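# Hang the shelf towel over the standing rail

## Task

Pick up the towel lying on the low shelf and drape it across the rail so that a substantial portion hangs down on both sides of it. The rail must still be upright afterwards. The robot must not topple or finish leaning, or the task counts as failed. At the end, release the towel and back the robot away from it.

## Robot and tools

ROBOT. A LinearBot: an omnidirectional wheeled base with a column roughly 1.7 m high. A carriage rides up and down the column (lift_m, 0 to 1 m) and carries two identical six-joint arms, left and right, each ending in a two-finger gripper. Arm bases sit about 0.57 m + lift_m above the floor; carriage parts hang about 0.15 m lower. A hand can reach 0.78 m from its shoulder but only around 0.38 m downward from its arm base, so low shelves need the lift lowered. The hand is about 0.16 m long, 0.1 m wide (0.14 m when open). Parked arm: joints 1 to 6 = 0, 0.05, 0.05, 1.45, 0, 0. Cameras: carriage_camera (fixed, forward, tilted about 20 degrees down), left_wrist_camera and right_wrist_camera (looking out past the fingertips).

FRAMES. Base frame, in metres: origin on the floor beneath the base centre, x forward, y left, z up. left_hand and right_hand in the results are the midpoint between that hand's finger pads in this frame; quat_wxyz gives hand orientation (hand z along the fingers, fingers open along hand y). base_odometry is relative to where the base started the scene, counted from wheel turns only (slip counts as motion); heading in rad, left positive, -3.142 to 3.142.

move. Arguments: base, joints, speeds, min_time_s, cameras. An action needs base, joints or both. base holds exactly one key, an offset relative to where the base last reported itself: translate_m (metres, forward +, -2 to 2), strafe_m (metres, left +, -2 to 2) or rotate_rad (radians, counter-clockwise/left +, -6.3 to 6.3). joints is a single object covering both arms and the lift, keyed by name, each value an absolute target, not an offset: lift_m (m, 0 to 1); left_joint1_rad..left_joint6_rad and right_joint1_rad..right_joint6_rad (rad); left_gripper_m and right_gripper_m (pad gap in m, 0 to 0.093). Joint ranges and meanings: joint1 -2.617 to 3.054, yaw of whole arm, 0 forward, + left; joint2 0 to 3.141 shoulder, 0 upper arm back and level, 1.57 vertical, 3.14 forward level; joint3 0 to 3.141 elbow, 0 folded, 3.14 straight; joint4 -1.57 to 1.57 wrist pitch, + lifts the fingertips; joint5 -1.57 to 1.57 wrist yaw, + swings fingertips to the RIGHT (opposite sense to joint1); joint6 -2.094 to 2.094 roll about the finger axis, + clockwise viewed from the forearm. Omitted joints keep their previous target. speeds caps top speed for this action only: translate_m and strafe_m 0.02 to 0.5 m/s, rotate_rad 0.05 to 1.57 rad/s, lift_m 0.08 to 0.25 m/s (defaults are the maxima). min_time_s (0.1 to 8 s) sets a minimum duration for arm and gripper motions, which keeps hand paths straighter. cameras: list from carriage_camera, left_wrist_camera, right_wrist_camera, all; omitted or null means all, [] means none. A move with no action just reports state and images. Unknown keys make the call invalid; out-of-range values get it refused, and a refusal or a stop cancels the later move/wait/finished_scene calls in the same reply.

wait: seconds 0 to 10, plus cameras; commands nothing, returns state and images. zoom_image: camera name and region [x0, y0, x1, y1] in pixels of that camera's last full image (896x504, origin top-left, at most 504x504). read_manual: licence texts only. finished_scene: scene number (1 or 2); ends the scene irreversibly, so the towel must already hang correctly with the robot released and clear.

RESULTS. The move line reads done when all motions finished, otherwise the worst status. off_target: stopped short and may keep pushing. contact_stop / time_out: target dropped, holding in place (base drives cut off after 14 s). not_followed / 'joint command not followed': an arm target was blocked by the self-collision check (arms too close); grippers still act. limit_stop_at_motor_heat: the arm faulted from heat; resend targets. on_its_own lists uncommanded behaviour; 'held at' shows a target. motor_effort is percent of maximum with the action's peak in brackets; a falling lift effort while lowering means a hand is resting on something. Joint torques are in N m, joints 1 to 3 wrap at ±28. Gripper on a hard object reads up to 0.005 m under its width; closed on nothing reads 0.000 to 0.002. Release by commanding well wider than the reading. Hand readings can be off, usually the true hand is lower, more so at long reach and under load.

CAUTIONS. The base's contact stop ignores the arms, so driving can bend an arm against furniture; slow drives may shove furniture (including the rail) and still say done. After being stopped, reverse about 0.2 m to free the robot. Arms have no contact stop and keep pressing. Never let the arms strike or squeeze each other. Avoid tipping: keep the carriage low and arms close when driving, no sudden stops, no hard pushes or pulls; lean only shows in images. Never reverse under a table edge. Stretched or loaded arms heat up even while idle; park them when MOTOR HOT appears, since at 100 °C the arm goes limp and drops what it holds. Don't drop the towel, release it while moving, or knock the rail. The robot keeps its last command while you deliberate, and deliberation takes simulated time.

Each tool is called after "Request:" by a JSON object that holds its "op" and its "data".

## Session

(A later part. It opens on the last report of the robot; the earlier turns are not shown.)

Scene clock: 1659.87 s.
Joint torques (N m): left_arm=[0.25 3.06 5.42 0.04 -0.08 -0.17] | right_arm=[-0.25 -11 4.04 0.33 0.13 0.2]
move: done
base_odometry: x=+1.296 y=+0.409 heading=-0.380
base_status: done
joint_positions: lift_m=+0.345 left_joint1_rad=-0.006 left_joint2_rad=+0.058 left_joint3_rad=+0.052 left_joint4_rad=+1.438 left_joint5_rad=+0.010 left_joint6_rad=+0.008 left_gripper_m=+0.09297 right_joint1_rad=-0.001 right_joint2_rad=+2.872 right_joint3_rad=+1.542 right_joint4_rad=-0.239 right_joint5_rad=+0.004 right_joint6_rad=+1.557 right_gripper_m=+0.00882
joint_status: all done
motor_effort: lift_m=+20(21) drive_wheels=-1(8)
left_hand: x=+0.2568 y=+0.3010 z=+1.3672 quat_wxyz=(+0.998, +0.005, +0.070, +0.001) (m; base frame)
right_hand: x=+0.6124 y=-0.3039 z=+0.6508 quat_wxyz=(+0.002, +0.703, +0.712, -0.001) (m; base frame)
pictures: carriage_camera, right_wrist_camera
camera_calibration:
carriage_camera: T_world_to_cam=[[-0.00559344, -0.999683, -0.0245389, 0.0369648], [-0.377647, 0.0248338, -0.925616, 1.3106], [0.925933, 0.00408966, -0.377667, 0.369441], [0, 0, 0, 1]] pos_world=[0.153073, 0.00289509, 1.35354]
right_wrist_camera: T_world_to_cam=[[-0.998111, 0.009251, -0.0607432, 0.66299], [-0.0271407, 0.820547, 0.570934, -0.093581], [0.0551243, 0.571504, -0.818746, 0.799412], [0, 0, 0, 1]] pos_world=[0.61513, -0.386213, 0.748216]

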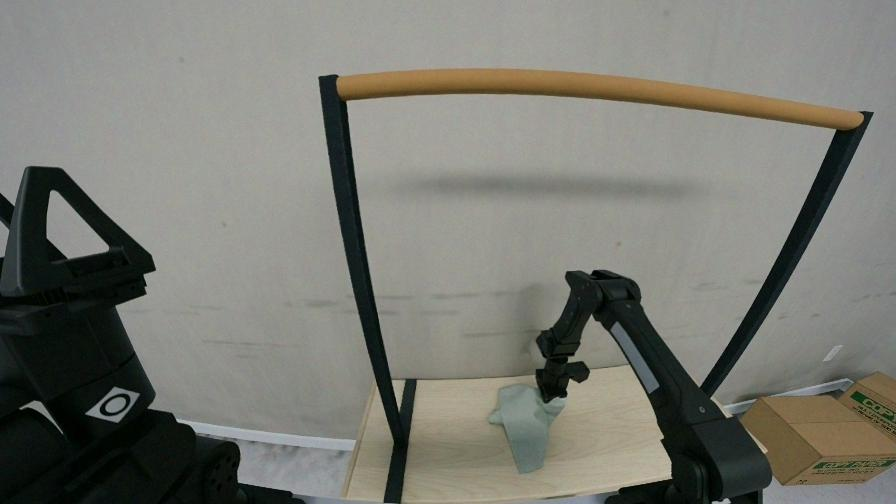

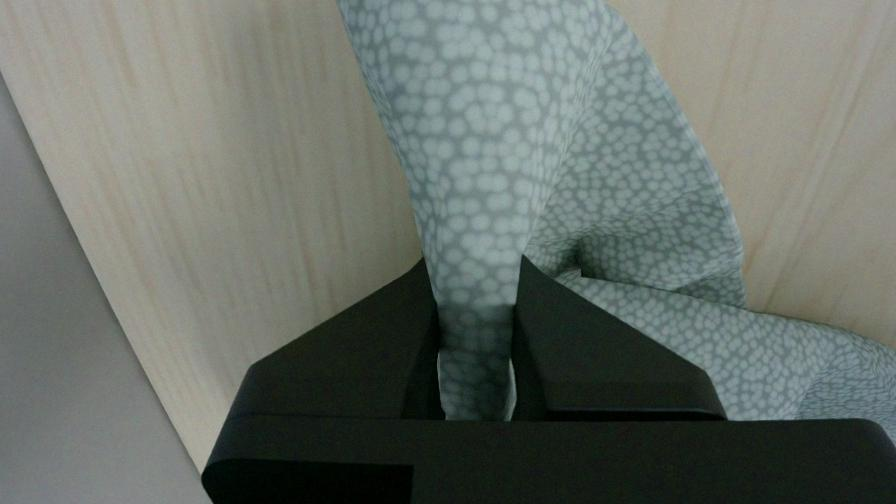

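Request:
{"op": "move", "data": {"joints": {"lift_m": 0.33}, "cameras": []}}

Request:
{"op": "move", "data": {"joints": {"right_gripper_m": 0.07}, "min_time_s": 4, "cameras": ["carriage_camera", "right_wrist_camera"]}}

Scene clock: 1667.57 s.
Joint torques (N m): left_arm=[0.27 3.12 5.59 0.05 -0.09 -0.17] | right_arm=[-0.14 -11.21 3.66 0.35 0.13 0.2]
move: done
base_odometry: x=+1.296 y=+0.409 heading=-0.380
base_status: not commanded
joint_positions: lift_m=+0.330 left_joint1_rad=-0.006 left_joint2_rad=+0.057 left_joint3_rad=+0.050 left_joint4_rad=+1.439 left_joint5_rad=+0.010 left_joint6_rad=+0.008 left_gripper_m=+0.09297 right_joint1_rad=-0.001 right_joint2_rad=+2.873 right_joint3_rad=+1.547 right_joint4_rad=-0.237 right_joint5_rad=+0.002 right_joint6_rad=+1.558 right_gripper_m=+0.00882
joint_status: all done
motor_effort: lift_m=+19(20) drive_wheels=-1(2)
left_hand: x=+0.2568 y=+0.3010 z=+1.3519 quat_wxyz=(+0.998, +0.005, +0.070, +0.001) (m; base frame)
right_hand: x=+0.6149 y=-0.3037 z=+0.6361 quat_wxyz=(+0.004, +0.703, +0.711, +0.002) (m; base frame)
pictures: none
No camera images: "cameras" was empty.

Scene clock: 1671.83 s.
Joint torques (N m): left_arm=[0.27 3.19 5.52 0.04 -0.08 -0.16] | right_arm=[-0.06 -11.22 3.63 0.35 0.13 0.2]
move: done
base_odometry: x=+1.296 y=+0.409 heading=-0.380
base_status: not commanded
joint_positions: lift_m=+0.330 left_joint1_rad=-0.006 left_joint2_rad=+0.057 left_joint3_rad=+0.050 left_joint4_rad=+1.439 left_joint5_rad=+0.010 left_joint6_rad=+0.008 left_gripper_m=+0.09297 right_joint1_rad=-0.001 right_joint2_rad=+2.873 right_joint3_rad=+1.547 right_joint4_rad=-0.237 right_joint5_rad=+0.002 right_joint6_rad=+1.558 right_gripper_m=+0.06989
joint_status: all done
motor_effort: lift_m=+19(19) drive_wheels=+2(2)
left_hand: x=+0.2568 y=+0.3010 z=+1.3519 quat_wxyz=(+0.998, +0.005, +0.070, +0.001) (m; base frame)
right_hand: x=+0.6151 y=-0.3037 z=+0.6361 quat_wxyz=(+0.004, +0.703, +0.711, +0.002) (m; base frame)
pictures: carriage_camera, right_wrist_camera
camera_calibration:
carriage_camera: T_world_to_cam=[[-0.00559344, -0.999683, -0.0245389, 0.0365989], [-0.377647, 0.0248338, -0.925616, 1.29679], [0.925933, 0.00408966, -0.377667, 0.36381], [0, 0, 0, 1]] pos_world=[0.153073, 0.00289509, 1.33863]
right_wrist_camera: T_world_to_cam=[[-0.997692, 0.0096988, -0.0672061, 0.668692], [-0.0305389, 0.819907, 0.571682, -0.0838551], [0.0606474, 0.572415, -0.817718, 0.783345], [0, 0, 0, 1]] pos_world=[0.61708, -0.38613, 0.733434]

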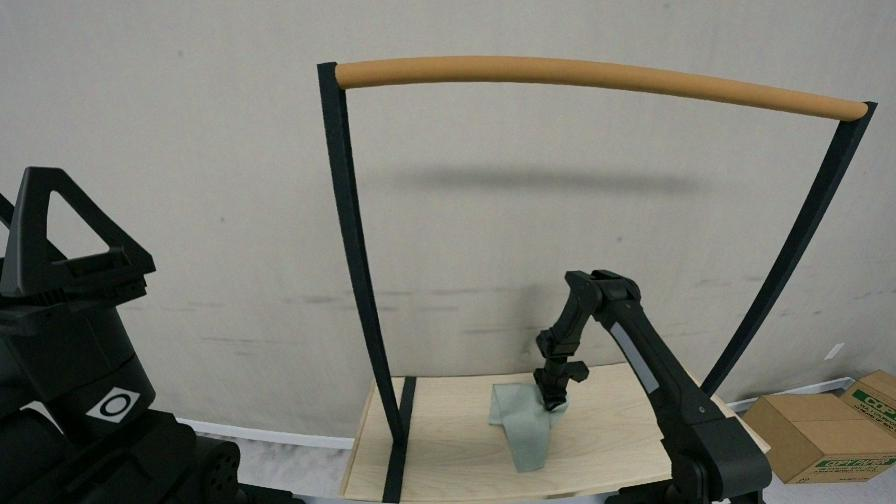

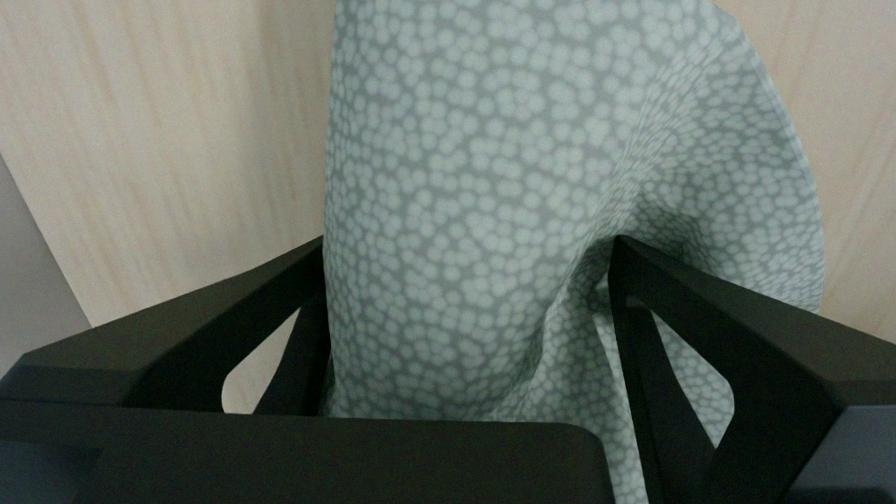

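Request:
{"op": "move", "data": {"joints": {"lift_m": 0.5}, "speeds": {"lift_m": 0.08}, "cameras": ["carriage_camera", "right_wrist_camera"]}}

Request:
{"op": "zoom_image", "data": {"camera": "carriage_camera", "region": [420, 360, 660, 504]}}

Scene clock: 1677.20 s.
Joint torques (N m): left_arm=[0.2 3.15 5.6 0.05 -0.09 -0.17] | right_arm=[-0.03 -11.75 3.41 0.3 0.12 0.19]
move: done
base_odometry: x=+1.296 y=+0.409 heading=-0.380
base_status: not commanded
joint_positions: lift_m=+0.500 left_joint1_rad=-0.006 left_joint2_rad=+0.057 left_joint3_rad=+0.050 left_joint4_rad=+1.439 left_joint5_rad=+0.010 left_joint6_rad=+0.008 left_gripper_m=+0.09297 right_joint1_rad=-0.001 right_joint2_rad=+2.880 right_joint3_rad=+1.549 right_joint4_rad=-0.231 right_joint5_rad=+0.002 right_joint6_rad=+1.558 right_gripper_m=+0.06989
joint_status: all done
motor_effort: lift_m=+25(30) drive_wheels=+2(2)
left_hand: x=+0.2568 y=+0.3010 z=+1.5211 quat_wxyz=(+0.998, +0.005, +0.070, +0.001) (m; base frame)
right_hand: x=+0.6143 y=-0.3037 z=+0.8030 quat_wxyz=(+0.004, +0.703, +0.711, +0.002) (m; base frame)
pictures: carriage_camera, right_wrist_camera
camera_calibration:
carriage_camera: T_world_to_cam=[[-0.00559344, -0.999683, -0.0245389, 0.040753], [-0.377647, 0.0248338, -0.925616, 1.45349], [0.925933, 0.00408966, -0.377667, 0.427745], [0, 0, 0, 1]] pos_world=[0.153073, 0.00289509, 1.50792]
right_wrist_camera: T_world_to_cam=[[-0.997692, 0.0096988, -0.0672061, 0.679193], [-0.0305389, 0.819907, 0.571682, -0.1793], [0.0606474, 0.572415, -0.817718, 0.919877], [0, 0, 0, 1]] pos_world=[0.616362, -0.38613, 0.900349]

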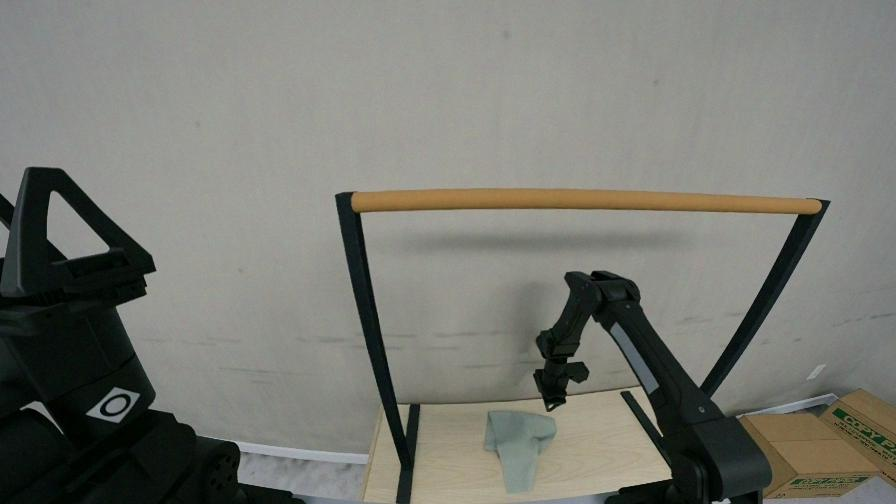

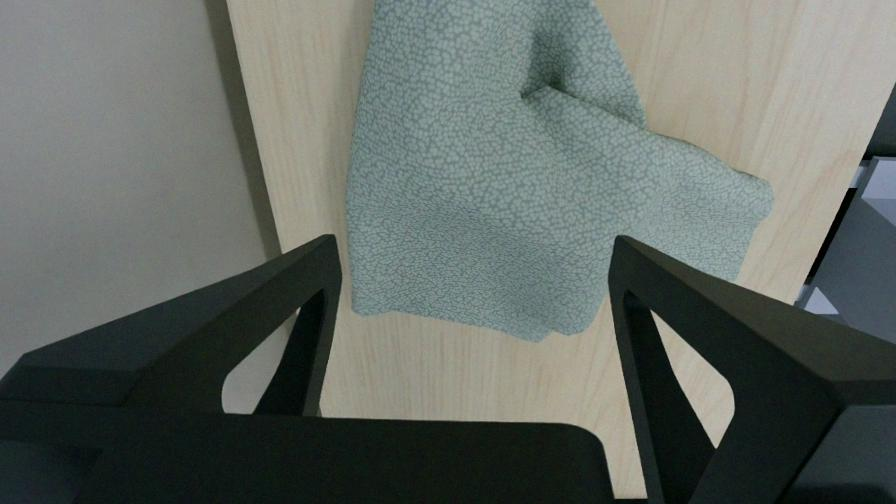

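Scaled by 2.100 from the camera's 896x504 image, which has a finer 1280x720 frame.

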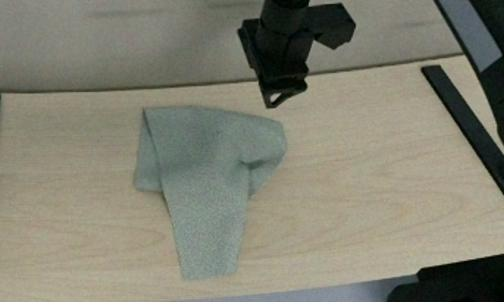

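Request:
{"op": "move", "data": {"joints": {"lift_m": 0.57, "right_joint1_rad": -0.35, "right_joint6_rad": 1.22}, "min_time_s": 3, "cameras": ["right_wrist_camera"]}}

Scene clock: 1689.43 s.
Joint torques (N m): left_arm=[0.16 3.15 5.53 0.04 -0.08 -0.18] | right_arm=[-0.85 -12.53 3.28 0.3 0.14 -0.11]
move: done
base_odometry: x=+1.296 y=+0.409 heading=-0.380
base_status: not commanded
joint_positions: lift_m=+0.570 left_joint1_rad=-0.005 left_joint2_rad=+0.057 left_joint3_rad=+0.050 left_joint4_rad=+1.439 left_joint5_rad=+0.010 left_joint6_rad=+0.008 left_gripper_m=+0.09297 right_joint1_rad=-0.344 right_joint2_rad=+2.888 right_joint3_rad=+1.550 right_joint4_rad=-0.229 right_joint5_rad=+0.002 right_joint6_rad=+1.234 right_gripper_m=+0.06989
joint_status: all done
motor_effort: lift_m=+24(30) drive_wheels=+2(2)
left_hand: x=+0.2568 y=+0.3011 z=+1.5912 quat_wxyz=(+0.998, +0.005, +0.070, +0.001) (m; base frame)
right_hand: x=+0.5896 y=-0.4353 z=+0.8704 quat_wxyz=(+0.003, +0.710, +0.705, +0.000) (m; base frame)
pictures: right_wrist_camera
camera_calibration:
right_wrist_camera: T_world_to_cam=[[-0.997618, 0.0286462, -0.0627474, 0.664645], [-0.0123146, 0.821102, 0.570648, -0.120056], [0.0678689, 0.570062, -0.818794, 1.04745], [0, 0, 0, 1]] pos_world=[0.590494, -0.517574, 0.967861]

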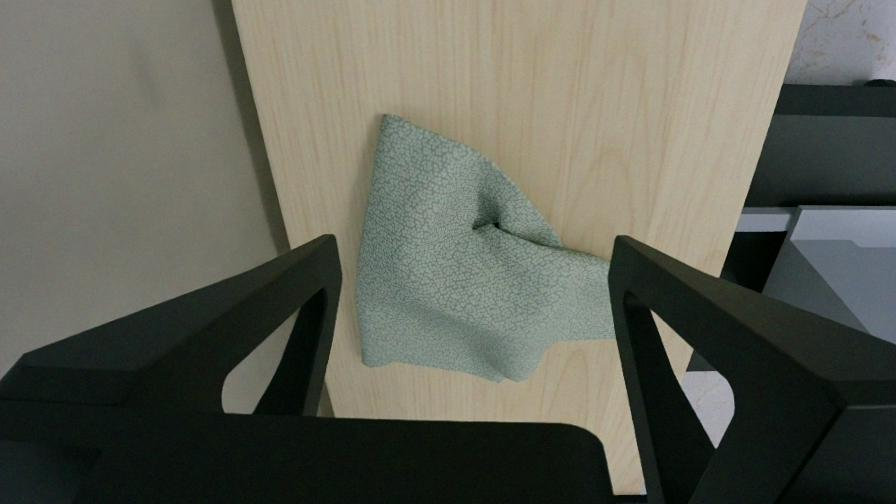

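Request:
{"op": "move", "data": {"joints": {"lift_m": 0.3, "right_joint1_rad": -0.35, "right_joint2_rad": 1.6, "right_joint3_rad": 1.36, "right_joint4_rad": -1.331, "right_joint6_rad": 1.22}, "min_time_s": 4, "cameras": ["right_wrist_camera"]}}

Scene clock: 1699.60 s.
Joint torques (N m): left_arm=[0.06 3.18 5.59 0.06 -0.08 -0.18] | right_arm=[-0.83 -9.89 5.48 0.06 0.14 -0.08]
move: done
base_odometry: x=+1.296 y=+0.409 heading=-0.380
base_status: not commanded
joint_positions: lift_m=+0.300 left_joint1_rad=-0.005 left_joint2_rad=+0.057 left_joint3_rad=+0.050 left_joint4_rad=+1.439 left_joint5_rad=+0.010 left_joint6_rad=+0.008 left_gripper_m=+0.09297 right_joint1_rad=-0.344 right_joint2_rad=+1.624 right_joint3_rad=+1.371 right_joint4_rad=-1.313 right_joint5_rad=+0.002 right_joint6_rad=+1.233 right_gripper_m=+0.06989
joint_status: all done
motor_effort: lift_m=+20(21) drive_wheels=+2(2)
left_hand: x=+0.2568 y=+0.3011 z=+1.3217 quat_wxyz=(+0.998, +0.005, +0.070, +0.001) (m; base frame)
right_hand: x=+0.4912 y=-0.4001 z=+1.0195 quat_wxyz=(+0.003, +0.709, +0.705, +0.000) (m; base frame)
pictures: right_wrist_camera
camera_calibration:
right_wrist_camera: T_world_to_cam=[[-0.997673, 0.0275122, -0.062381, 0.574055], [-0.0130466, 0.821017, 0.570755, -0.235002], [0.0669186, 0.570241, -0.818747, 1.15661], [0, 0, 0, 1]] pos_world=[0.492255, -0.482396, 1.11691]

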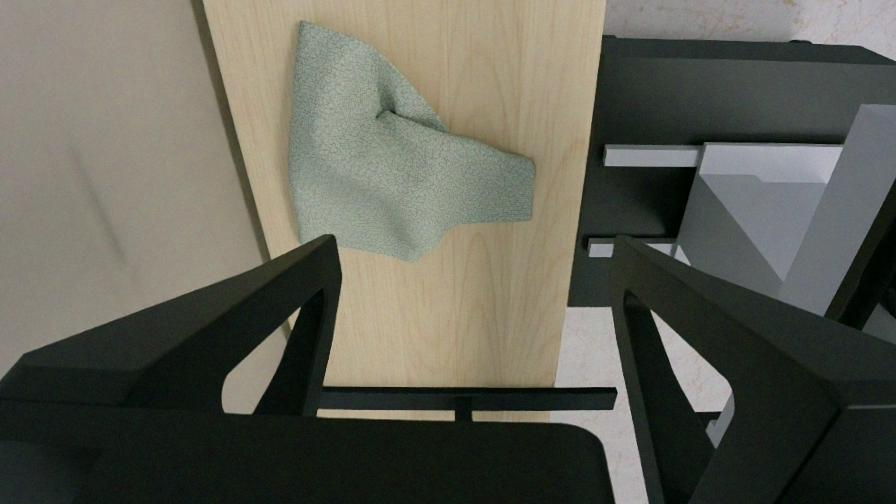

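Request:
{"op": "zoom_image", "data": {"camera": "right_wrist_camera", "region": [260, 0, 580, 300]}}

Scaled by 1.575 from the camera's 896x504 image, which has a finer 1280x720 frame.

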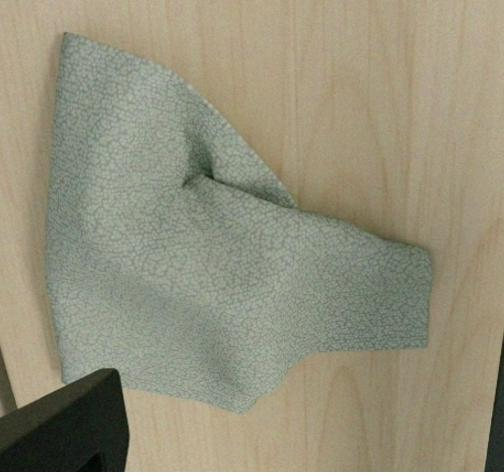

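Request:
{"op": "move", "data": {"base": {"translate_m": -0.5}, "joints": {"right_joint1_rad": 0, "right_joint6_rad": -1.57, "right_gripper_m": 0.093}, "speeds": {"translate_m": 0.15}, "min_time_s": 3, "cameras": []}}

Request:
{"op": "move", "data": {"base": {"strafe_m": -0.28}, "joints": {"lift_m": 0.88, "left_joint1_rad": 0, "left_joint2_rad": 1.6, "left_joint3_rad": 1.36, "left_joint4_rad": -1.331, "left_joint5_rad": 0, "left_joint6_rad": 1.57, "left_gripper_m": 0.093}, "speeds": {"strafe_m": 0.15}, "min_time_s": 4, "cameras": ["carriage_camera"]}}

Scene clock: 1722.00 s.
Joint torques (N m): left_arm=[0.21 3.12 5.53 0.05 -0.08 -0.17] | right_arm=[0.46 -9.57 5.38 0.11 -0.05 -0.08]
move: done
base_odometry: x=+0.831 y=+0.594 heading=-0.381
base_status: done
joint_positions: lift_m=+0.300 left_joint1_rad=-0.005 left_joint2_rad=+0.057 left_joint3_rad=+0.050 left_joint4_rad=+1.440 left_joint5_rad=+0.010 left_joint6_rad=+0.008 left_gripper_m=+0.09297 right_joint1_rad=-0.007 right_joint2_rad=+1.620 right_joint3_rad=+1.371 right_joint4_rad=-1.320 right_joint5_rad=+0.002 right_joint6_rad=-1.556 right_gripper_m=+0.09287
joint_status: all done
motor_effort: lift_m=+20(21) drive_wheels=-1(9)
left_hand: x=+0.2565 y=+0.3011 z=+1.3217 quat_wxyz=(+0.998, +0.005, +0.069, +0.001) (m; base frame)
right_hand: x=+0.5066 y=-0.3052 z=+1.0205 quat_wxyz=(+0.000, -0.700, +0.715, -0.002) (m; base frame)
pictures: none
No camera images: "cameras" was empty.

Scene clock: 1726.33 s.
Joint torques (N m): left_arm=[0.13 -5.04 7.66 0.2 0.02 0.03] | right_arm=[0.12 -8.76 6.09 0.1 -0.05 -0.08]
move: done
base_odometry: x=+0.727 y=+0.334 heading=-0.381
base_status: done
joint_positions: lift_m=+0.880 left_joint1_rad=-0.005 left_joint2_rad=+1.585 left_joint3_rad=+1.340 left_joint4_rad=-1.310 left_joint5_rad=+0.008 left_joint6_rad=+1.559 left_gripper_m=+0.09298 right_joint1_rad=-0.003 right_joint2_rad=+1.613 right_joint3_rad=+1.363 right_joint4_rad=-1.321 right_joint5_rad=+0.002 right_joint6_rad=-1.557 right_gripper_m=+0.09287
joint_status: all done
motor_effort: lift_m=+25(30) drive_wheels=-2(8)
left_hand: x=+0.5009 y=+0.3001 z=+1.6013 quat_wxyz=(+0.009, +0.705, +0.709, +0.003) (m; base frame)
right_hand: x=+0.5043 y=-0.3042 z=+1.5999 quat_wxyz=(-0.001, -0.701, +0.713, -0.001) (m; base frame)
pictures: carriage_camera
camera_calibration:
carriage_camera: T_world_to_cam=[[-0.00559344, -0.999683, -0.0245389, 0.0500782], [-0.377647, 0.0248338, -0.925616, 1.80524], [0.925933, 0.00408966, -0.377667, 0.571263], [0, 0, 0, 1]] pos_world=[0.153073, 0.00289509, 1.88794]

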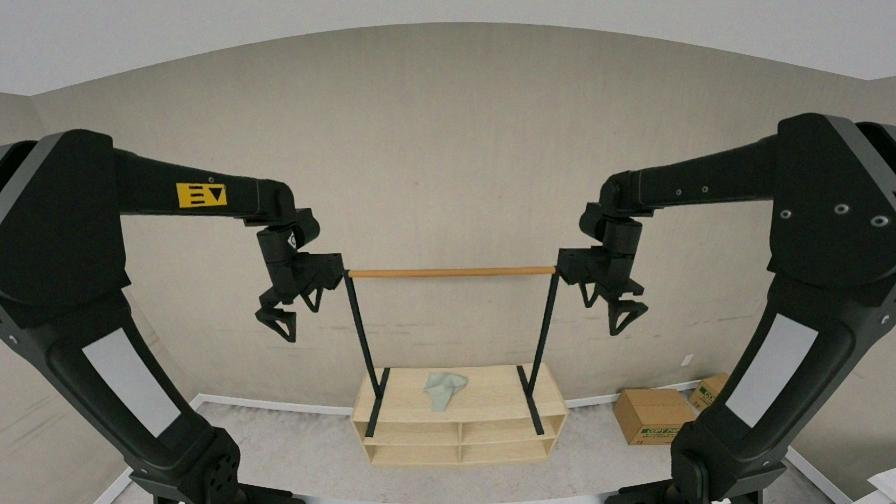

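Request:
{"op": "move", "data": {"base": {"translate_m": 0.42}, "speeds": {"translate_m": 0.15}, "cameras": ["carriage_camera", "right_wrist_camera", "left_wrist_camera"]}}

Scene clock: 1733.87 s.
Joint torques (N m): left_arm=[0.17 -5.26 7.69 0.26 0.04 0.03] | right_arm=[0.13 -8.72 6.11 0.14 -0.05 -0.07]
move: done
base_odometry: x=+1.117 y=+0.178 heading=-0.382
base_status: done
joint_positions: lift_m=+0.880 left_joint1_rad=-0.005 left_joint2_rad=+1.588 left_joint3_rad=+1.340 left_joint4_rad=-1.319 left_joint5_rad=+0.008 left_joint6_rad=+1.560 left_gripper_m=+0.09298 right_joint1_rad=-0.003 right_joint2_rad=+1.613 right_joint3_rad=+1.363 right_joint4_rad=-1.323 right_joint5_rad=+0.002 right_joint6_rad=-1.557 right_gripper_m=+0.09287
joint_status: not commanded
motor_effort: lift_m=+24(25) drive_wheels=-5(12)
left_hand: x=+0.4986 y=+0.3001 z=+1.6006 quat_wxyz=(+0.004, +0.705, +0.709, -0.002) (m; base frame)
right_hand: x=+0.5037 y=-0.3042 z=+1.5999 quat_wxyz=(-0.002, -0.701, +0.713, +0.000) (m; base frame)
pictures: carriage_camera, left_wrist_camera, right_wrist_camera
camera_calibration:
carriage_camera: T_world_to_cam=[[-0.00559344, -0.999683, -0.0245389, 0.0500782], [-0.377647, 0.0248338, -0.925616, 1.80524], [0.925933, 0.00408966, -0.377667, 0.571263], [0, 0, 0, 1]] pos_world=[0.153073, 0.00289509, 1.88794]
left_wrist_camera: T_world_to_cam=[[-0.999713, 0.0173699, 0.0164933, 0.465505], [0.0237311, 0.811747, 0.583527, -1.18748], [-0.00325256, 0.583751, -0.811926, 1.24683], [0, 0, 0, 1]] pos_world=[0.497607, 0.228008, 1.69758]
right_wrist_camera: T_world_to_cam=[[0.997372, -0.0394469, -0.0607626, -0.407769], [0.0027611, -0.817443, 0.576003, -1.15966], [-0.0723915, -0.574657, -0.815186, 1.29253], [0, 0, 0, 1]] pos_world=[0.503468, -0.221279, 1.69685]

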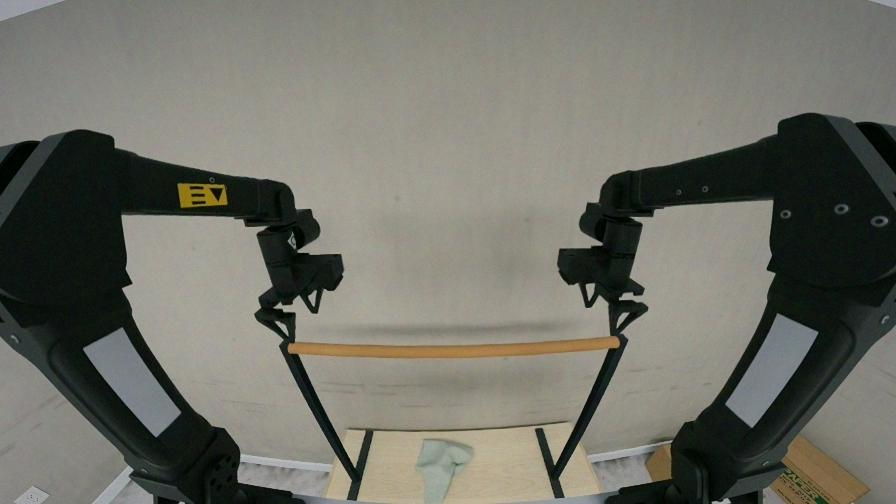

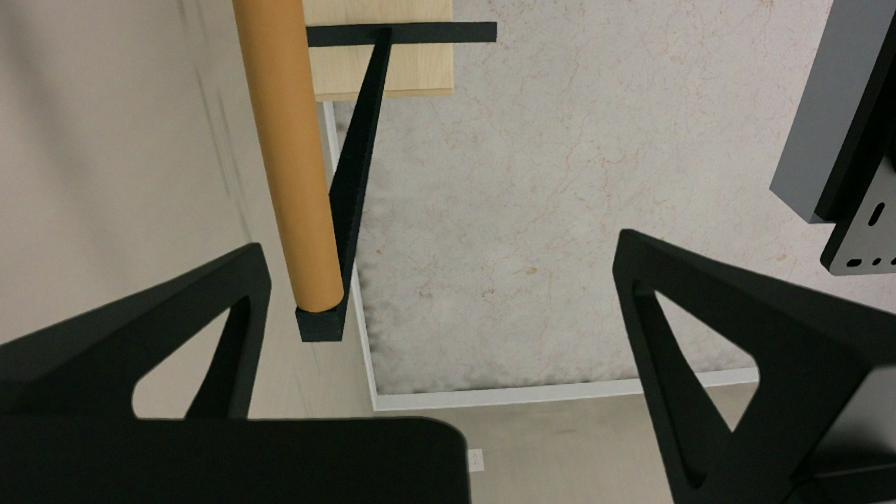

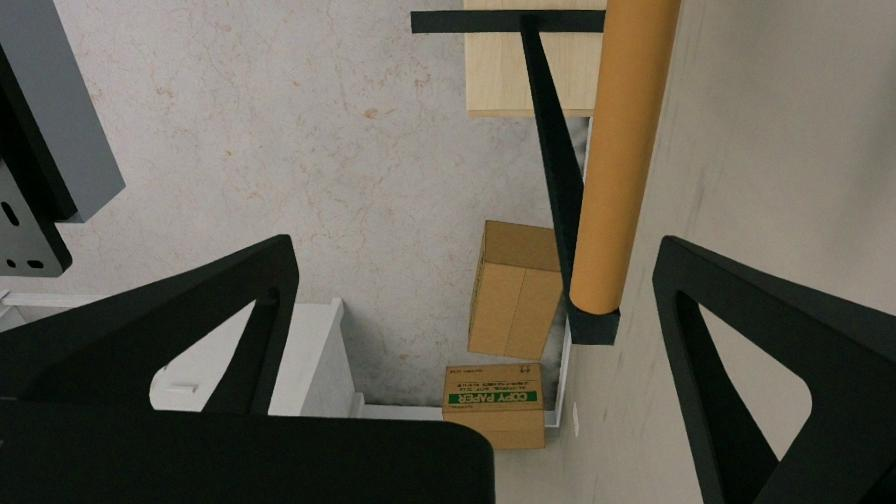

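Request:
{"op": "move", "data": {"base": {"translate_m": 0.07}, "speeds": {"translate_m": 0.1}, "cameras": ["left_wrist_camera", "right_wrist_camera"]}}

Scene clock: 1739.20 s.
Joint torques (N m): left_arm=[0.12 -5.64 7.66 0.26 0.03 0.03] | right_arm=[0.09 -8.77 6.05 0.13 -0.07 -0.07]
move: done
base_odometry: x=+1.181 y=+0.151 heading=-0.382
base_status: done
joint_positions: lift_m=+0.880 left_joint1_rad=-0.005 left_joint2_rad=+1.591 left_joint3_rad=+1.341 left_joint4_rad=-1.322 left_joint5_rad=+0.008 left_joint6_rad=+1.560 left_gripper_m=+0.09298 right_joint1_rad=-0.003 right_joint2_rad=+1.613 right_joint3_rad=+1.363 right_joint4_rad=-1.325 right_joint5_rad=+0.002 right_joint6_rad=-1.557 right_gripper_m=+0.09287
joint_status: not commanded
motor_effort: lift_m=+25(25) drive_wheels=-4(13)
left_hand: x=+0.4981 y=+0.3001 z=+1.5999 quat_wxyz=(+0.002, +0.705, +0.709, -0.003) (m; base frame)
right_hand: x=+0.5033 y=-0.3042 z=+1.5999 quat_wxyz=(-0.002, -0.701, +0.713, +0.000) (m; base frame)
pictures: left_wrist_camera, right_wrist_camera
camera_calibration:
left_wrist_camera: T_world_to_cam=[[-0.999611, 0.0173694, 0.0218326, 0.45641], [0.0268472, 0.811732, 0.583413, -1.18843], [-0.00758862, 0.583772, -0.811882, 1.24835], [0, 0, 0, 1]] pos_world=[0.497611, 0.228008, 1.6969]
right_wrist_camera: T_world_to_cam=[[0.997279, -0.0394466, -0.0622846, -0.404912], [0.00364002, -0.817446, 0.575994, -1.16009], [-0.0736353, -0.574653, -0.815078, 1.29296], [0, 0, 0, 1]] pos_world=[0.503241, -0.221279, 1.69685]

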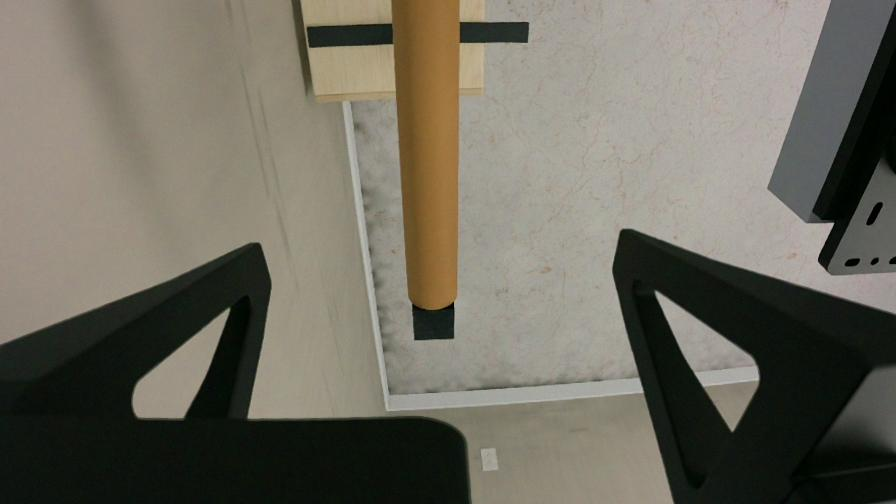

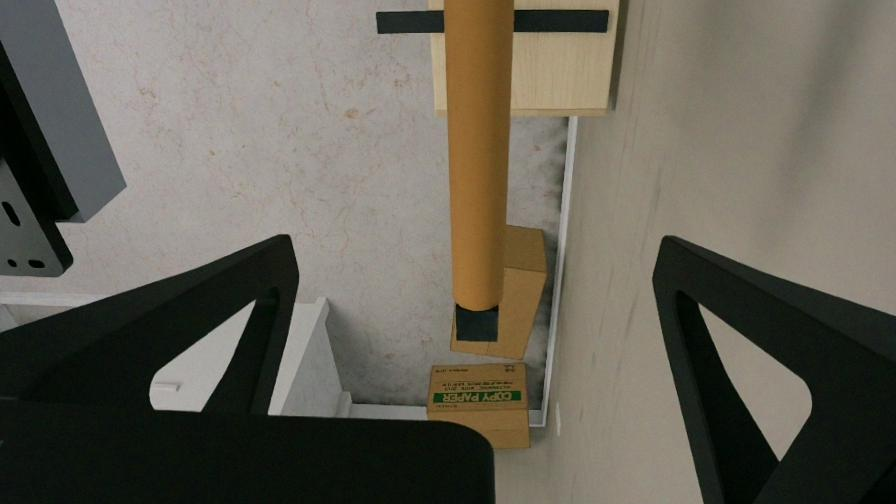

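Request:
{"op": "move", "data": {"joints": {"lift_m": 0.738}, "speeds": {"lift_m": 0.1}, "cameras": ["carriage_camera"]}}

Request:
{"op": "move", "data": {"joints": {"left_gripper_m": 0.015, "right_gripper_m": 0.015}, "min_time_s": 4, "cameras": ["left_wrist_camera", "right_wrist_camera"]}}

Scene clock: 1746.67 s.
Joint torques (N m): left_arm=[0.1 -5.75 7.05 0.27 0.04 -0.01] | right_arm=[0.2 -8.72 6.24 0.15 -0.04 -0.07]
move: done
base_odometry: x=+1.181 y=+0.151 heading=-0.382
base_status: not commanded
joint_positions: lift_m=+0.738 left_joint1_rad=-0.005 left_joint2_rad=+1.591 left_joint3_rad=+1.348 left_joint4_rad=-1.322 left_joint5_rad=+0.008 left_joint6_rad=+1.561 left_gripper_m=+0.09298 right_joint1_rad=-0.003 right_joint2_rad=+1.611 right_joint3_rad=+1.363 right_joint4_rad=-1.325 right_joint5_rad=+0.002 right_joint6_rad=-1.557 right_gripper_m=+0.09287
joint_status: all done
motor_effort: lift_m=+20(20) drive_wheels=+5(5)
left_hand: x=+0.5000 y=+0.3001 z=+1.4603 quat_wxyz=(+0.005, +0.705, +0.709, -0.001) (m; base frame)
right_hand: x=+0.5033 y=-0.3042 z=+1.4590 quat_wxyz=(-0.001, -0.701, +0.713, +0.000) (m; base frame)
pictures: carriage_camera
camera_calibration:
carriage_camera: T_world_to_cam=[[-0.00559344, -0.999683, -0.0245389, 0.0466079], [-0.377647, 0.0248338, -0.925616, 1.67434], [0.925933, 0.00408966, -0.377667, 0.517855], [0, 0, 0, 1]] pos_world=[0.153073, 0.00289509, 1.74652]

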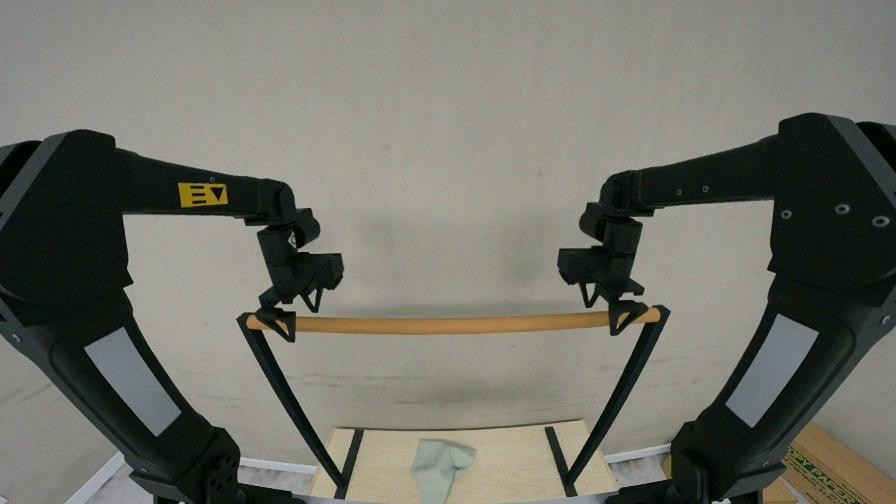

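Scene clock: 1750.97 s.
Joint torques (N m): left_arm=[0.08 -5.67 7.09 0.31 0.02 0] | right_arm=[0.13 -8.58 6.09 0.2 -0.02 -0.08]
move: off_target
base_odometry: x=+1.181 y=+0.151 heading=-0.382
base_status: not commanded
joint_positions: lift_m=+0.738 left_joint1_rad=-0.005 left_joint2_rad=+1.591 left_joint3_rad=+1.348 left_joint4_rad=-1.324 left_joint5_rad=+0.008 left_joint6_rad=+1.562 left_gripper_m=+0.02923 right_joint1_rad=-0.003 right_joint2_rad=+1.611 right_joint3_rad=+1.363 right_joint4_rad=-1.333 right_joint5_rad=+0.002 right_joint6_rad=-1.557 right_gripper_m=+0.02974
joint_status: left_gripper_m off_target (ended at +0.02926, target +0.01500); right_gripper_m off_target (ended at +0.02976, target +0.01500)
motor_effort: lift_m=+20(20) drive_wheels=+5(5)
left_hand: x=+0.4993 y=+0.3001 z=+1.4603 quat_wxyz=(+0.004, +0.706, +0.708, -0.002) (m; base frame)
right_hand: x=+0.5012 y=-0.3042 z=+1.4590 quat_wxyz=(-0.004, -0.701, +0.713, +0.003) (m; base frame)
pictures: left_wrist_camera, right_wrist_camera
camera_calibration:
left_wrist_camera: T_world_to_cam=[[-0.999666, 0.0192765, 0.0172401, 0.466857], [0.0257151, 0.811693, 0.583517, -1.1066], [-0.00274551, 0.583765, -0.811918, 1.13267], [0, 0, 0, 1]] pos_world=[0.498267, 0.228006, 1.5573]
right_wrist_camera: T_world_to_cam=[[0.996854, -0.0394452, -0.0687515, -0.401952], [0.00737521, -0.817458, 0.575941, -1.08071], [-0.0789196, -0.574636, -0.814595, 1.17991], [0, 0, 0, 1]] pos_world=[0.501776, -0.221274, 1.55594]

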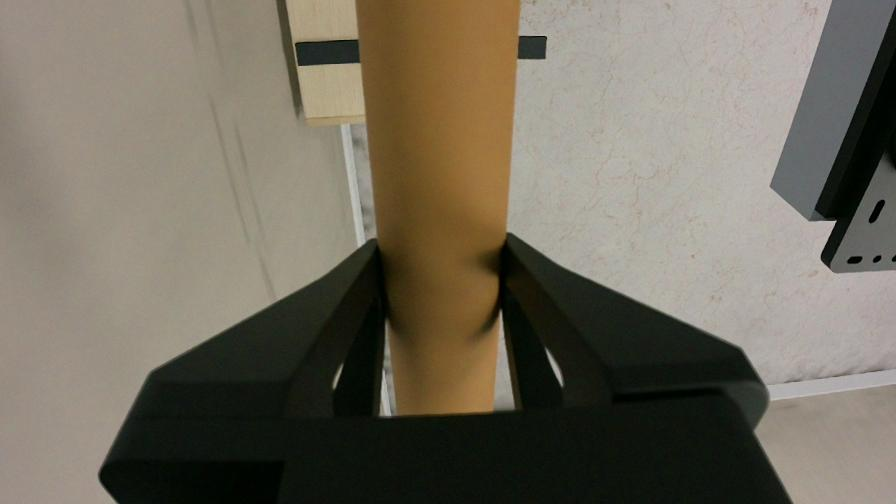

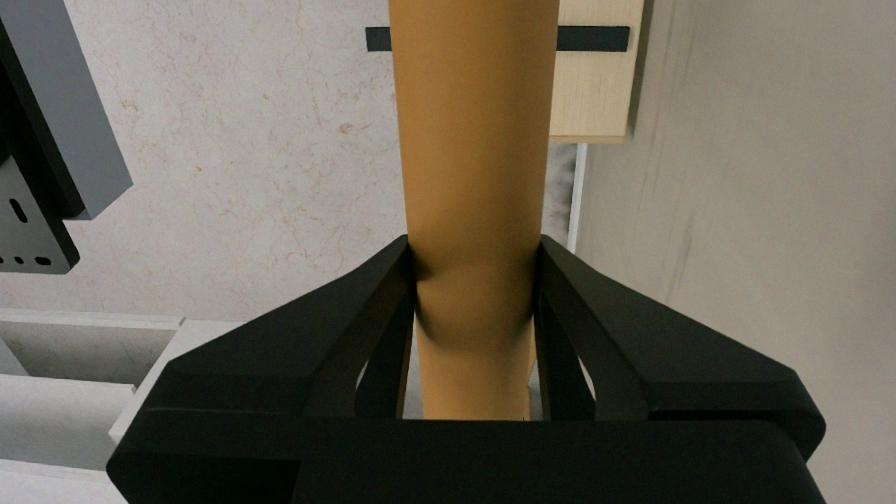

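Request:
{"op": "move", "data": {"joints": {"lift_m": 0.93}, "speeds": {"lift_m": 0.08}, "cameras": ["carriage_camera"]}}

Scene clock: 1759.93 s.
Joint torques (N m): left_arm=[0.06 -12.01 10.84 -0.7 0.03 -0.01] | right_arm=[0.12 -13.42 11.66 -0.74 -0.04 -0.08]
move: done
base_odometry: x=+1.181 y=+0.151 heading=-0.382
base_status: not commanded
joint_positions: lift_m=+0.929 left_joint1_rad=-0.005 left_joint2_rad=+1.655 left_joint3_rad=+1.299 left_joint4_rad=-1.239 left_joint5_rad=+0.008 left_joint6_rad=+1.564 left_gripper_m=+0.02920 right_joint1_rad=-0.003 right_joint2_rad=+1.661 right_joint3_rad=+1.299 right_joint4_rad=-1.244 right_joint5_rad=+0.002 right_joint6_rad=-1.558 right_gripper_m=+0.02970
joint_status: all done
motor_effort: lift_m=+30(35) drive_wheels=+5(6)
left_hand: x=+0.5075 y=+0.3002 z=+1.6218 quat_wxyz=(-0.006, +0.706, +0.708, -0.011) (m; base frame)
right_hand: x=+0.5065 y=-0.3043 z=+1.6202 quat_wxyz=(-0.013, -0.701, +0.713, +0.011) (m; base frame)
pictures: carriage_camera
camera_calibration:
carriage_camera: T_world_to_cam=[[-0.00559344, -0.999683, -0.0245389, 0.0512878], [-0.377647, 0.0248338, -0.925616, 1.85087], [0.925933, 0.00408966, -0.377667, 0.589881], [0, 0, 0, 1]] pos_world=[0.153073, 0.00289509, 1.93723]

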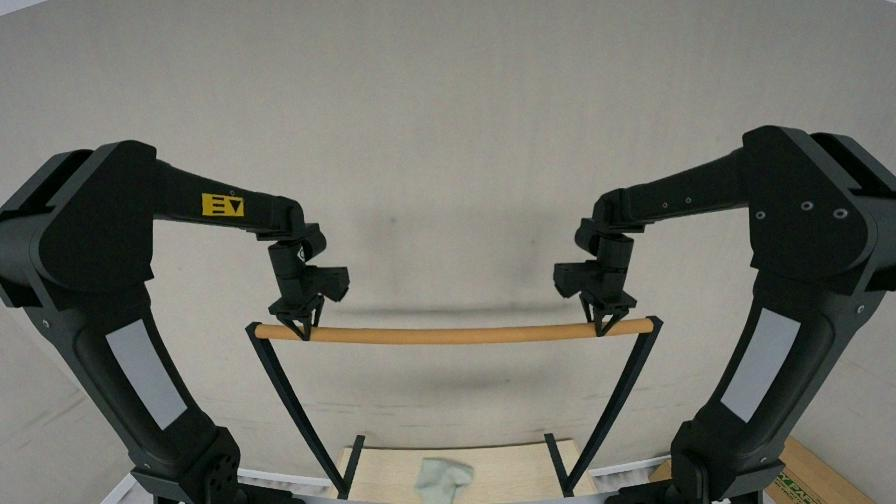

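Request:
{"op": "move", "data": {"base": {"translate_m": -0.7}, "speeds": {"translate_m": 0.08}, "cameras": ["carriage_camera"]}}

Scene clock: 1771.23 s.
Joint torques (N m): left_arm=[0.13 -11.93 10.84 -0.61 0.03 -0.02] | right_arm=[0.12 -13.38 11.48 -0.65 -0.03 -0.06]
move: done
base_odometry: x=+0.532 y=+0.413 heading=-0.383
base_status: done
joint_positions: lift_m=+0.929 left_joint1_rad=-0.005 left_joint2_rad=+1.655 left_joint3_rad=+1.299 left_joint4_rad=-1.251 left_joint5_rad=+0.007 left_joint6_rad=+1.564 left_gripper_m=+0.02919 right_joint1_rad=-0.003 right_joint2_rad=+1.661 right_joint3_rad=+1.299 right_joint4_rad=-1.256 right_joint5_rad=+0.002 right_joint6_rad=-1.558 right_gripper_m=+0.02970
joint_status: not commanded
motor_effort: lift_m=+30(31) drive_wheels=+3(12)
left_hand: x=+0.5046 y=+0.3002 z=+1.6219 quat_wxyz=(-0.010, +0.706, +0.708, -0.015) (m; base frame)
right_hand: x=+0.5035 y=-0.3042 z=+1.6203 quat_wxyz=(-0.017, -0.701, +0.712, +0.016) (m; base frame)
pictures: carriage_camera
camera_calibration:
carriage_camera: T_world_to_cam=[[-0.00559344, -0.999683, -0.0245389, 0.0512878], [-0.377647, 0.0248338, -0.925616, 1.85087], [0.925933, 0.00408966, -0.377667, 0.589881], [0, 0, 0, 1]] pos_world=[0.153073, 0.00289509, 1.93723]

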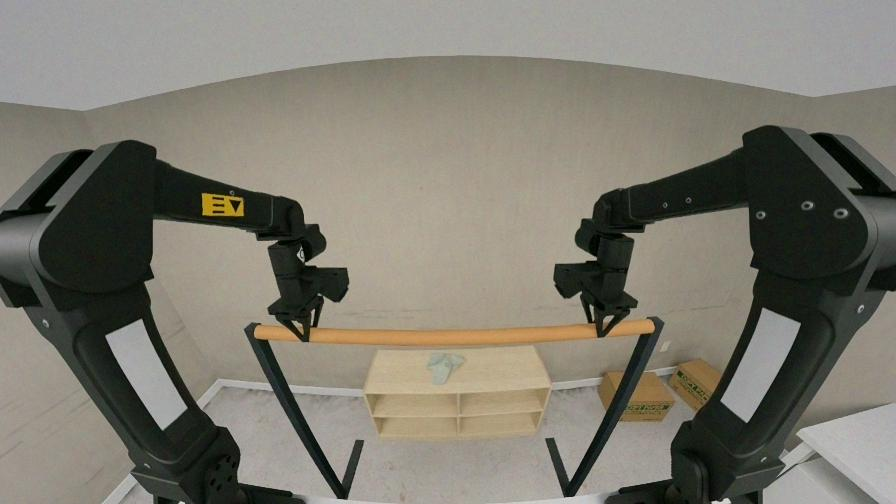

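Request:
{"op": "move", "data": {"joints": {"lift_m": 0.3}, "speeds": {"lift_m": 0.12}, "cameras": []}}

Request:
{"op": "move", "data": {"base": {"rotate_rad": 1.57}, "speeds": {"rotate_rad": 0.25}, "cameras": ["carriage_camera"]}}

Scene clock: 1783.13 s.
Joint torques (N m): left_arm=[0.14 -12.64 11.3 -0.78 0.02 -0.01] | right_arm=[0.13 -14.23 11.84 -0.85 -0.04 -0.06]
move: done
base_odometry: x=+0.532 y=+0.413 heading=-0.383
base_status: not commanded
joint_positions: lift_m=+0.299 left_joint1_rad=-0.005 left_joint2_rad=+1.661 left_joint3_rad=+1.293 left_joint4_rad=-1.233 left_joint5_rad=+0.007 left_joint6_rad=+1.564 left_gripper_m=+0.02919 right_joint1_rad=-0.003 right_joint2_rad=+1.667 right_joint3_rad=+1.295 right_joint4_rad=-1.238 right_joint5_rad=+0.002 right_joint6_rad=-1.558 right_gripper_m=+0.02970
joint_status: all done
motor_effort: lift_m=+27(27) drive_wheels=+3(4)
left_hand: x=+0.5074 y=+0.3002 z=+0.9892 quat_wxyz=(-0.008, +0.706, +0.708, -0.013) (m; base frame)
right_hand: x=+0.5065 y=-0.3042 z=+0.9880 quat_wxyz=(-0.015, -0.701, +0.713, +0.013) (m; base frame)
pictures: none
No camera images: "cameras" was empty.

Scene clock: 1790.17 s.
Joint torques (N m): left_arm=[-0.38 -12.86 11.28 -0.78 0.11 -0.07] | right_arm=[-0.51 -14.35 11.64 -0.84 0.02 -0.07]
move: done
base_odometry: x=+0.532 y=+0.413 heading=+1.187
base_status: done
joint_positions: lift_m=+0.299 left_joint1_rad=+0.001 left_joint2_rad=+1.663 left_joint3_rad=+1.293 left_joint4_rad=-1.233 left_joint5_rad=+0.002 left_joint6_rad=+1.568 left_gripper_m=+0.02920 right_joint1_rad=+0.003 right_joint2_rad=+1.670 right_joint3_rad=+1.295 right_joint4_rad=-1.234 right_joint5_rad=-0.002 right_joint6_rad=-1.558 right_gripper_m=+0.02968
joint_status: not commanded
motor_effort: lift_m=+27(27) drive_wheels=+8(14)
left_hand: x=+0.5075 y=+0.3029 z=+0.9886 quat_wxyz=(-0.011, +0.706, +0.708, -0.012) (m; base frame)
right_hand: x=+0.5074 y=-0.3018 z=+0.9872 quat_wxyz=(-0.013, -0.704, +0.710, +0.014) (m; base frame)
pictures: carriage_camera
camera_calibration:
carriage_camera: T_world_to_cam=[[-0.00559344, -0.999683, -0.0245389, 0.0358384], [-0.377647, 0.0248338, -0.925616, 1.26811], [0.925933, 0.00408966, -0.377667, 0.352105], [0, 0, 0, 1]] pos_world=[0.153073, 0.00289509, 1.30764]

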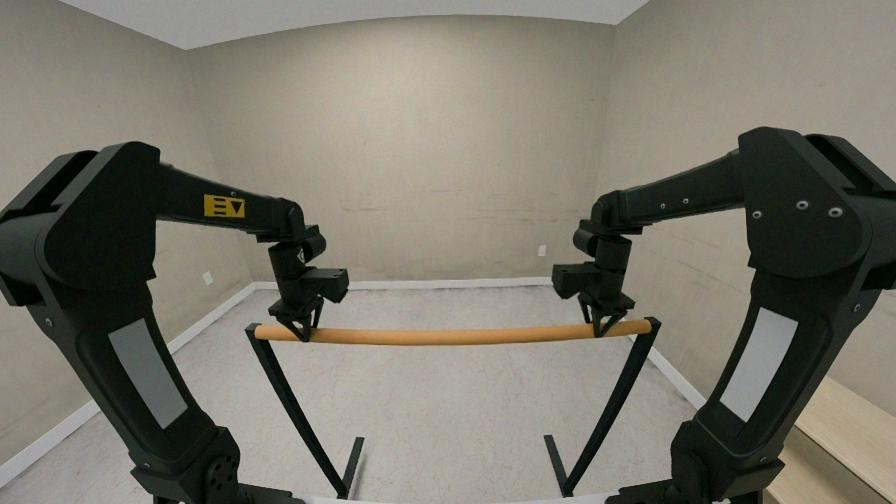

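Request:
{"op": "move", "data": {"base": {"translate_m": 0.6}, "speeds": {"translate_m": 0.1}, "cameras": []}}

Request:
{"op": "move", "data": {"joints": {"lift_m": 0.17}, "speeds": {"lift_m": 0.08}, "cameras": ["carriage_camera"]}}

Scene clock: 1801.47 s.
Joint torques (N m): left_arm=[-0.47 -12.86 11.4 -0.87 0.09 -0.05] | right_arm=[-0.49 -14.2 11.92 -0.84 0 -0.08]
move: done
base_odometry: x=+0.756 y=+0.969 heading=+1.188
base_status: done
joint_positions: lift_m=+0.299 left_joint1_rad=+0.001 left_joint2_rad=+1.663 left_joint3_rad=+1.293 left_joint4_rad=-1.217 left_joint5_rad=+0.002 left_joint6_rad=+1.568 left_gripper_m=+0.02920 right_joint1_rad=+0.003 right_joint2_rad=+1.670 right_joint3_rad=+1.295 right_joint4_rad=-1.220 right_joint5_rad=-0.002 right_joint6_rad=-1.558 right_gripper_m=+0.02968
joint_status: not commanded
motor_effort: lift_m=+27(27) drive_wheels=-8(14)
left_hand: x=+0.5113 y=+0.3029 z=+0.9885 quat_wxyz=(-0.005, +0.706, +0.709, -0.006) (m; base frame)
right_hand: x=+0.5108 y=-0.3018 z=+0.9871 quat_wxyz=(-0.008, -0.704, +0.710, +0.009) (m; base frame)
pictures: none
No camera images: "cameras" was empty.

Scene clock: 1803.50 s.
Joint torques (N m): left_arm=[-0.42 -12.79 11.3 -0.8 0.11 -0.05] | right_arm=[-0.55 -14.41 11.93 -0.84 0.02 -0.06]
move: done
base_odometry: x=+0.756 y=+0.969 heading=+1.188
base_status: not commanded
joint_positions: lift_m=+0.170 left_joint1_rad=+0.001 left_joint2_rad=+1.663 left_joint3_rad=+1.293 left_joint4_rad=-1.233 left_joint5_rad=+0.003 left_joint6_rad=+1.568 left_gripper_m=+0.02919 right_joint1_rad=+0.002 right_joint2_rad=+1.670 right_joint3_rad=+1.294 right_joint4_rad=-1.235 right_joint5_rad=-0.001 right_joint6_rad=-1.558 right_gripper_m=+0.02968
joint_status: all done
motor_effort: lift_m=+26(27) drive_wheels=-7(9)
left_hand: x=+0.5074 y=+0.3027 z=+0.8588 quat_wxyz=(-0.010, +0.706, +0.708, -0.012) (m; base frame)
right_hand: x=+0.5071 y=-0.3020 z=+0.8573 quat_wxyz=(-0.014, -0.703, +0.711, +0.014) (m; base frame)
pictures: carriage_camera
camera_calibration:
carriage_camera: T_world_to_cam=[[-0.00559344, -0.999683, -0.0245389, 0.0326523], [-0.377647, 0.0248338, -0.925616, 1.14793], [0.925933, 0.00408966, -0.377667, 0.30307], [0, 0, 0, 1]] pos_world=[0.153073, 0.00289509, 1.1778]

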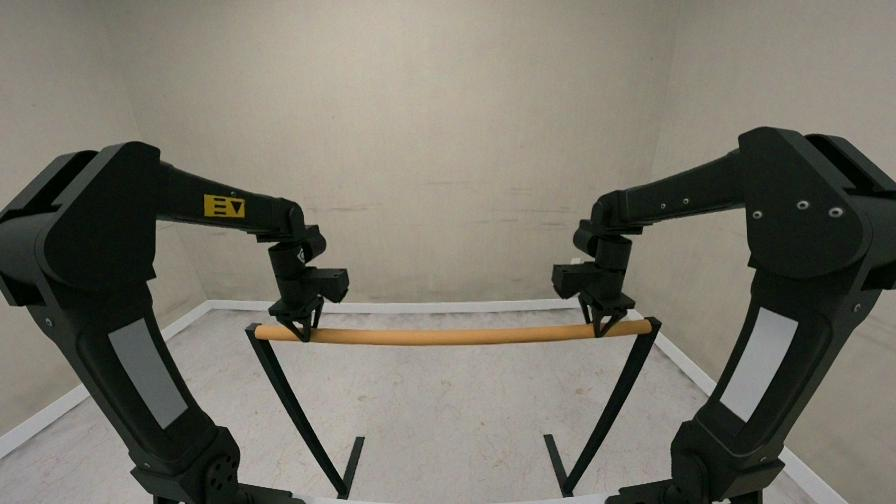

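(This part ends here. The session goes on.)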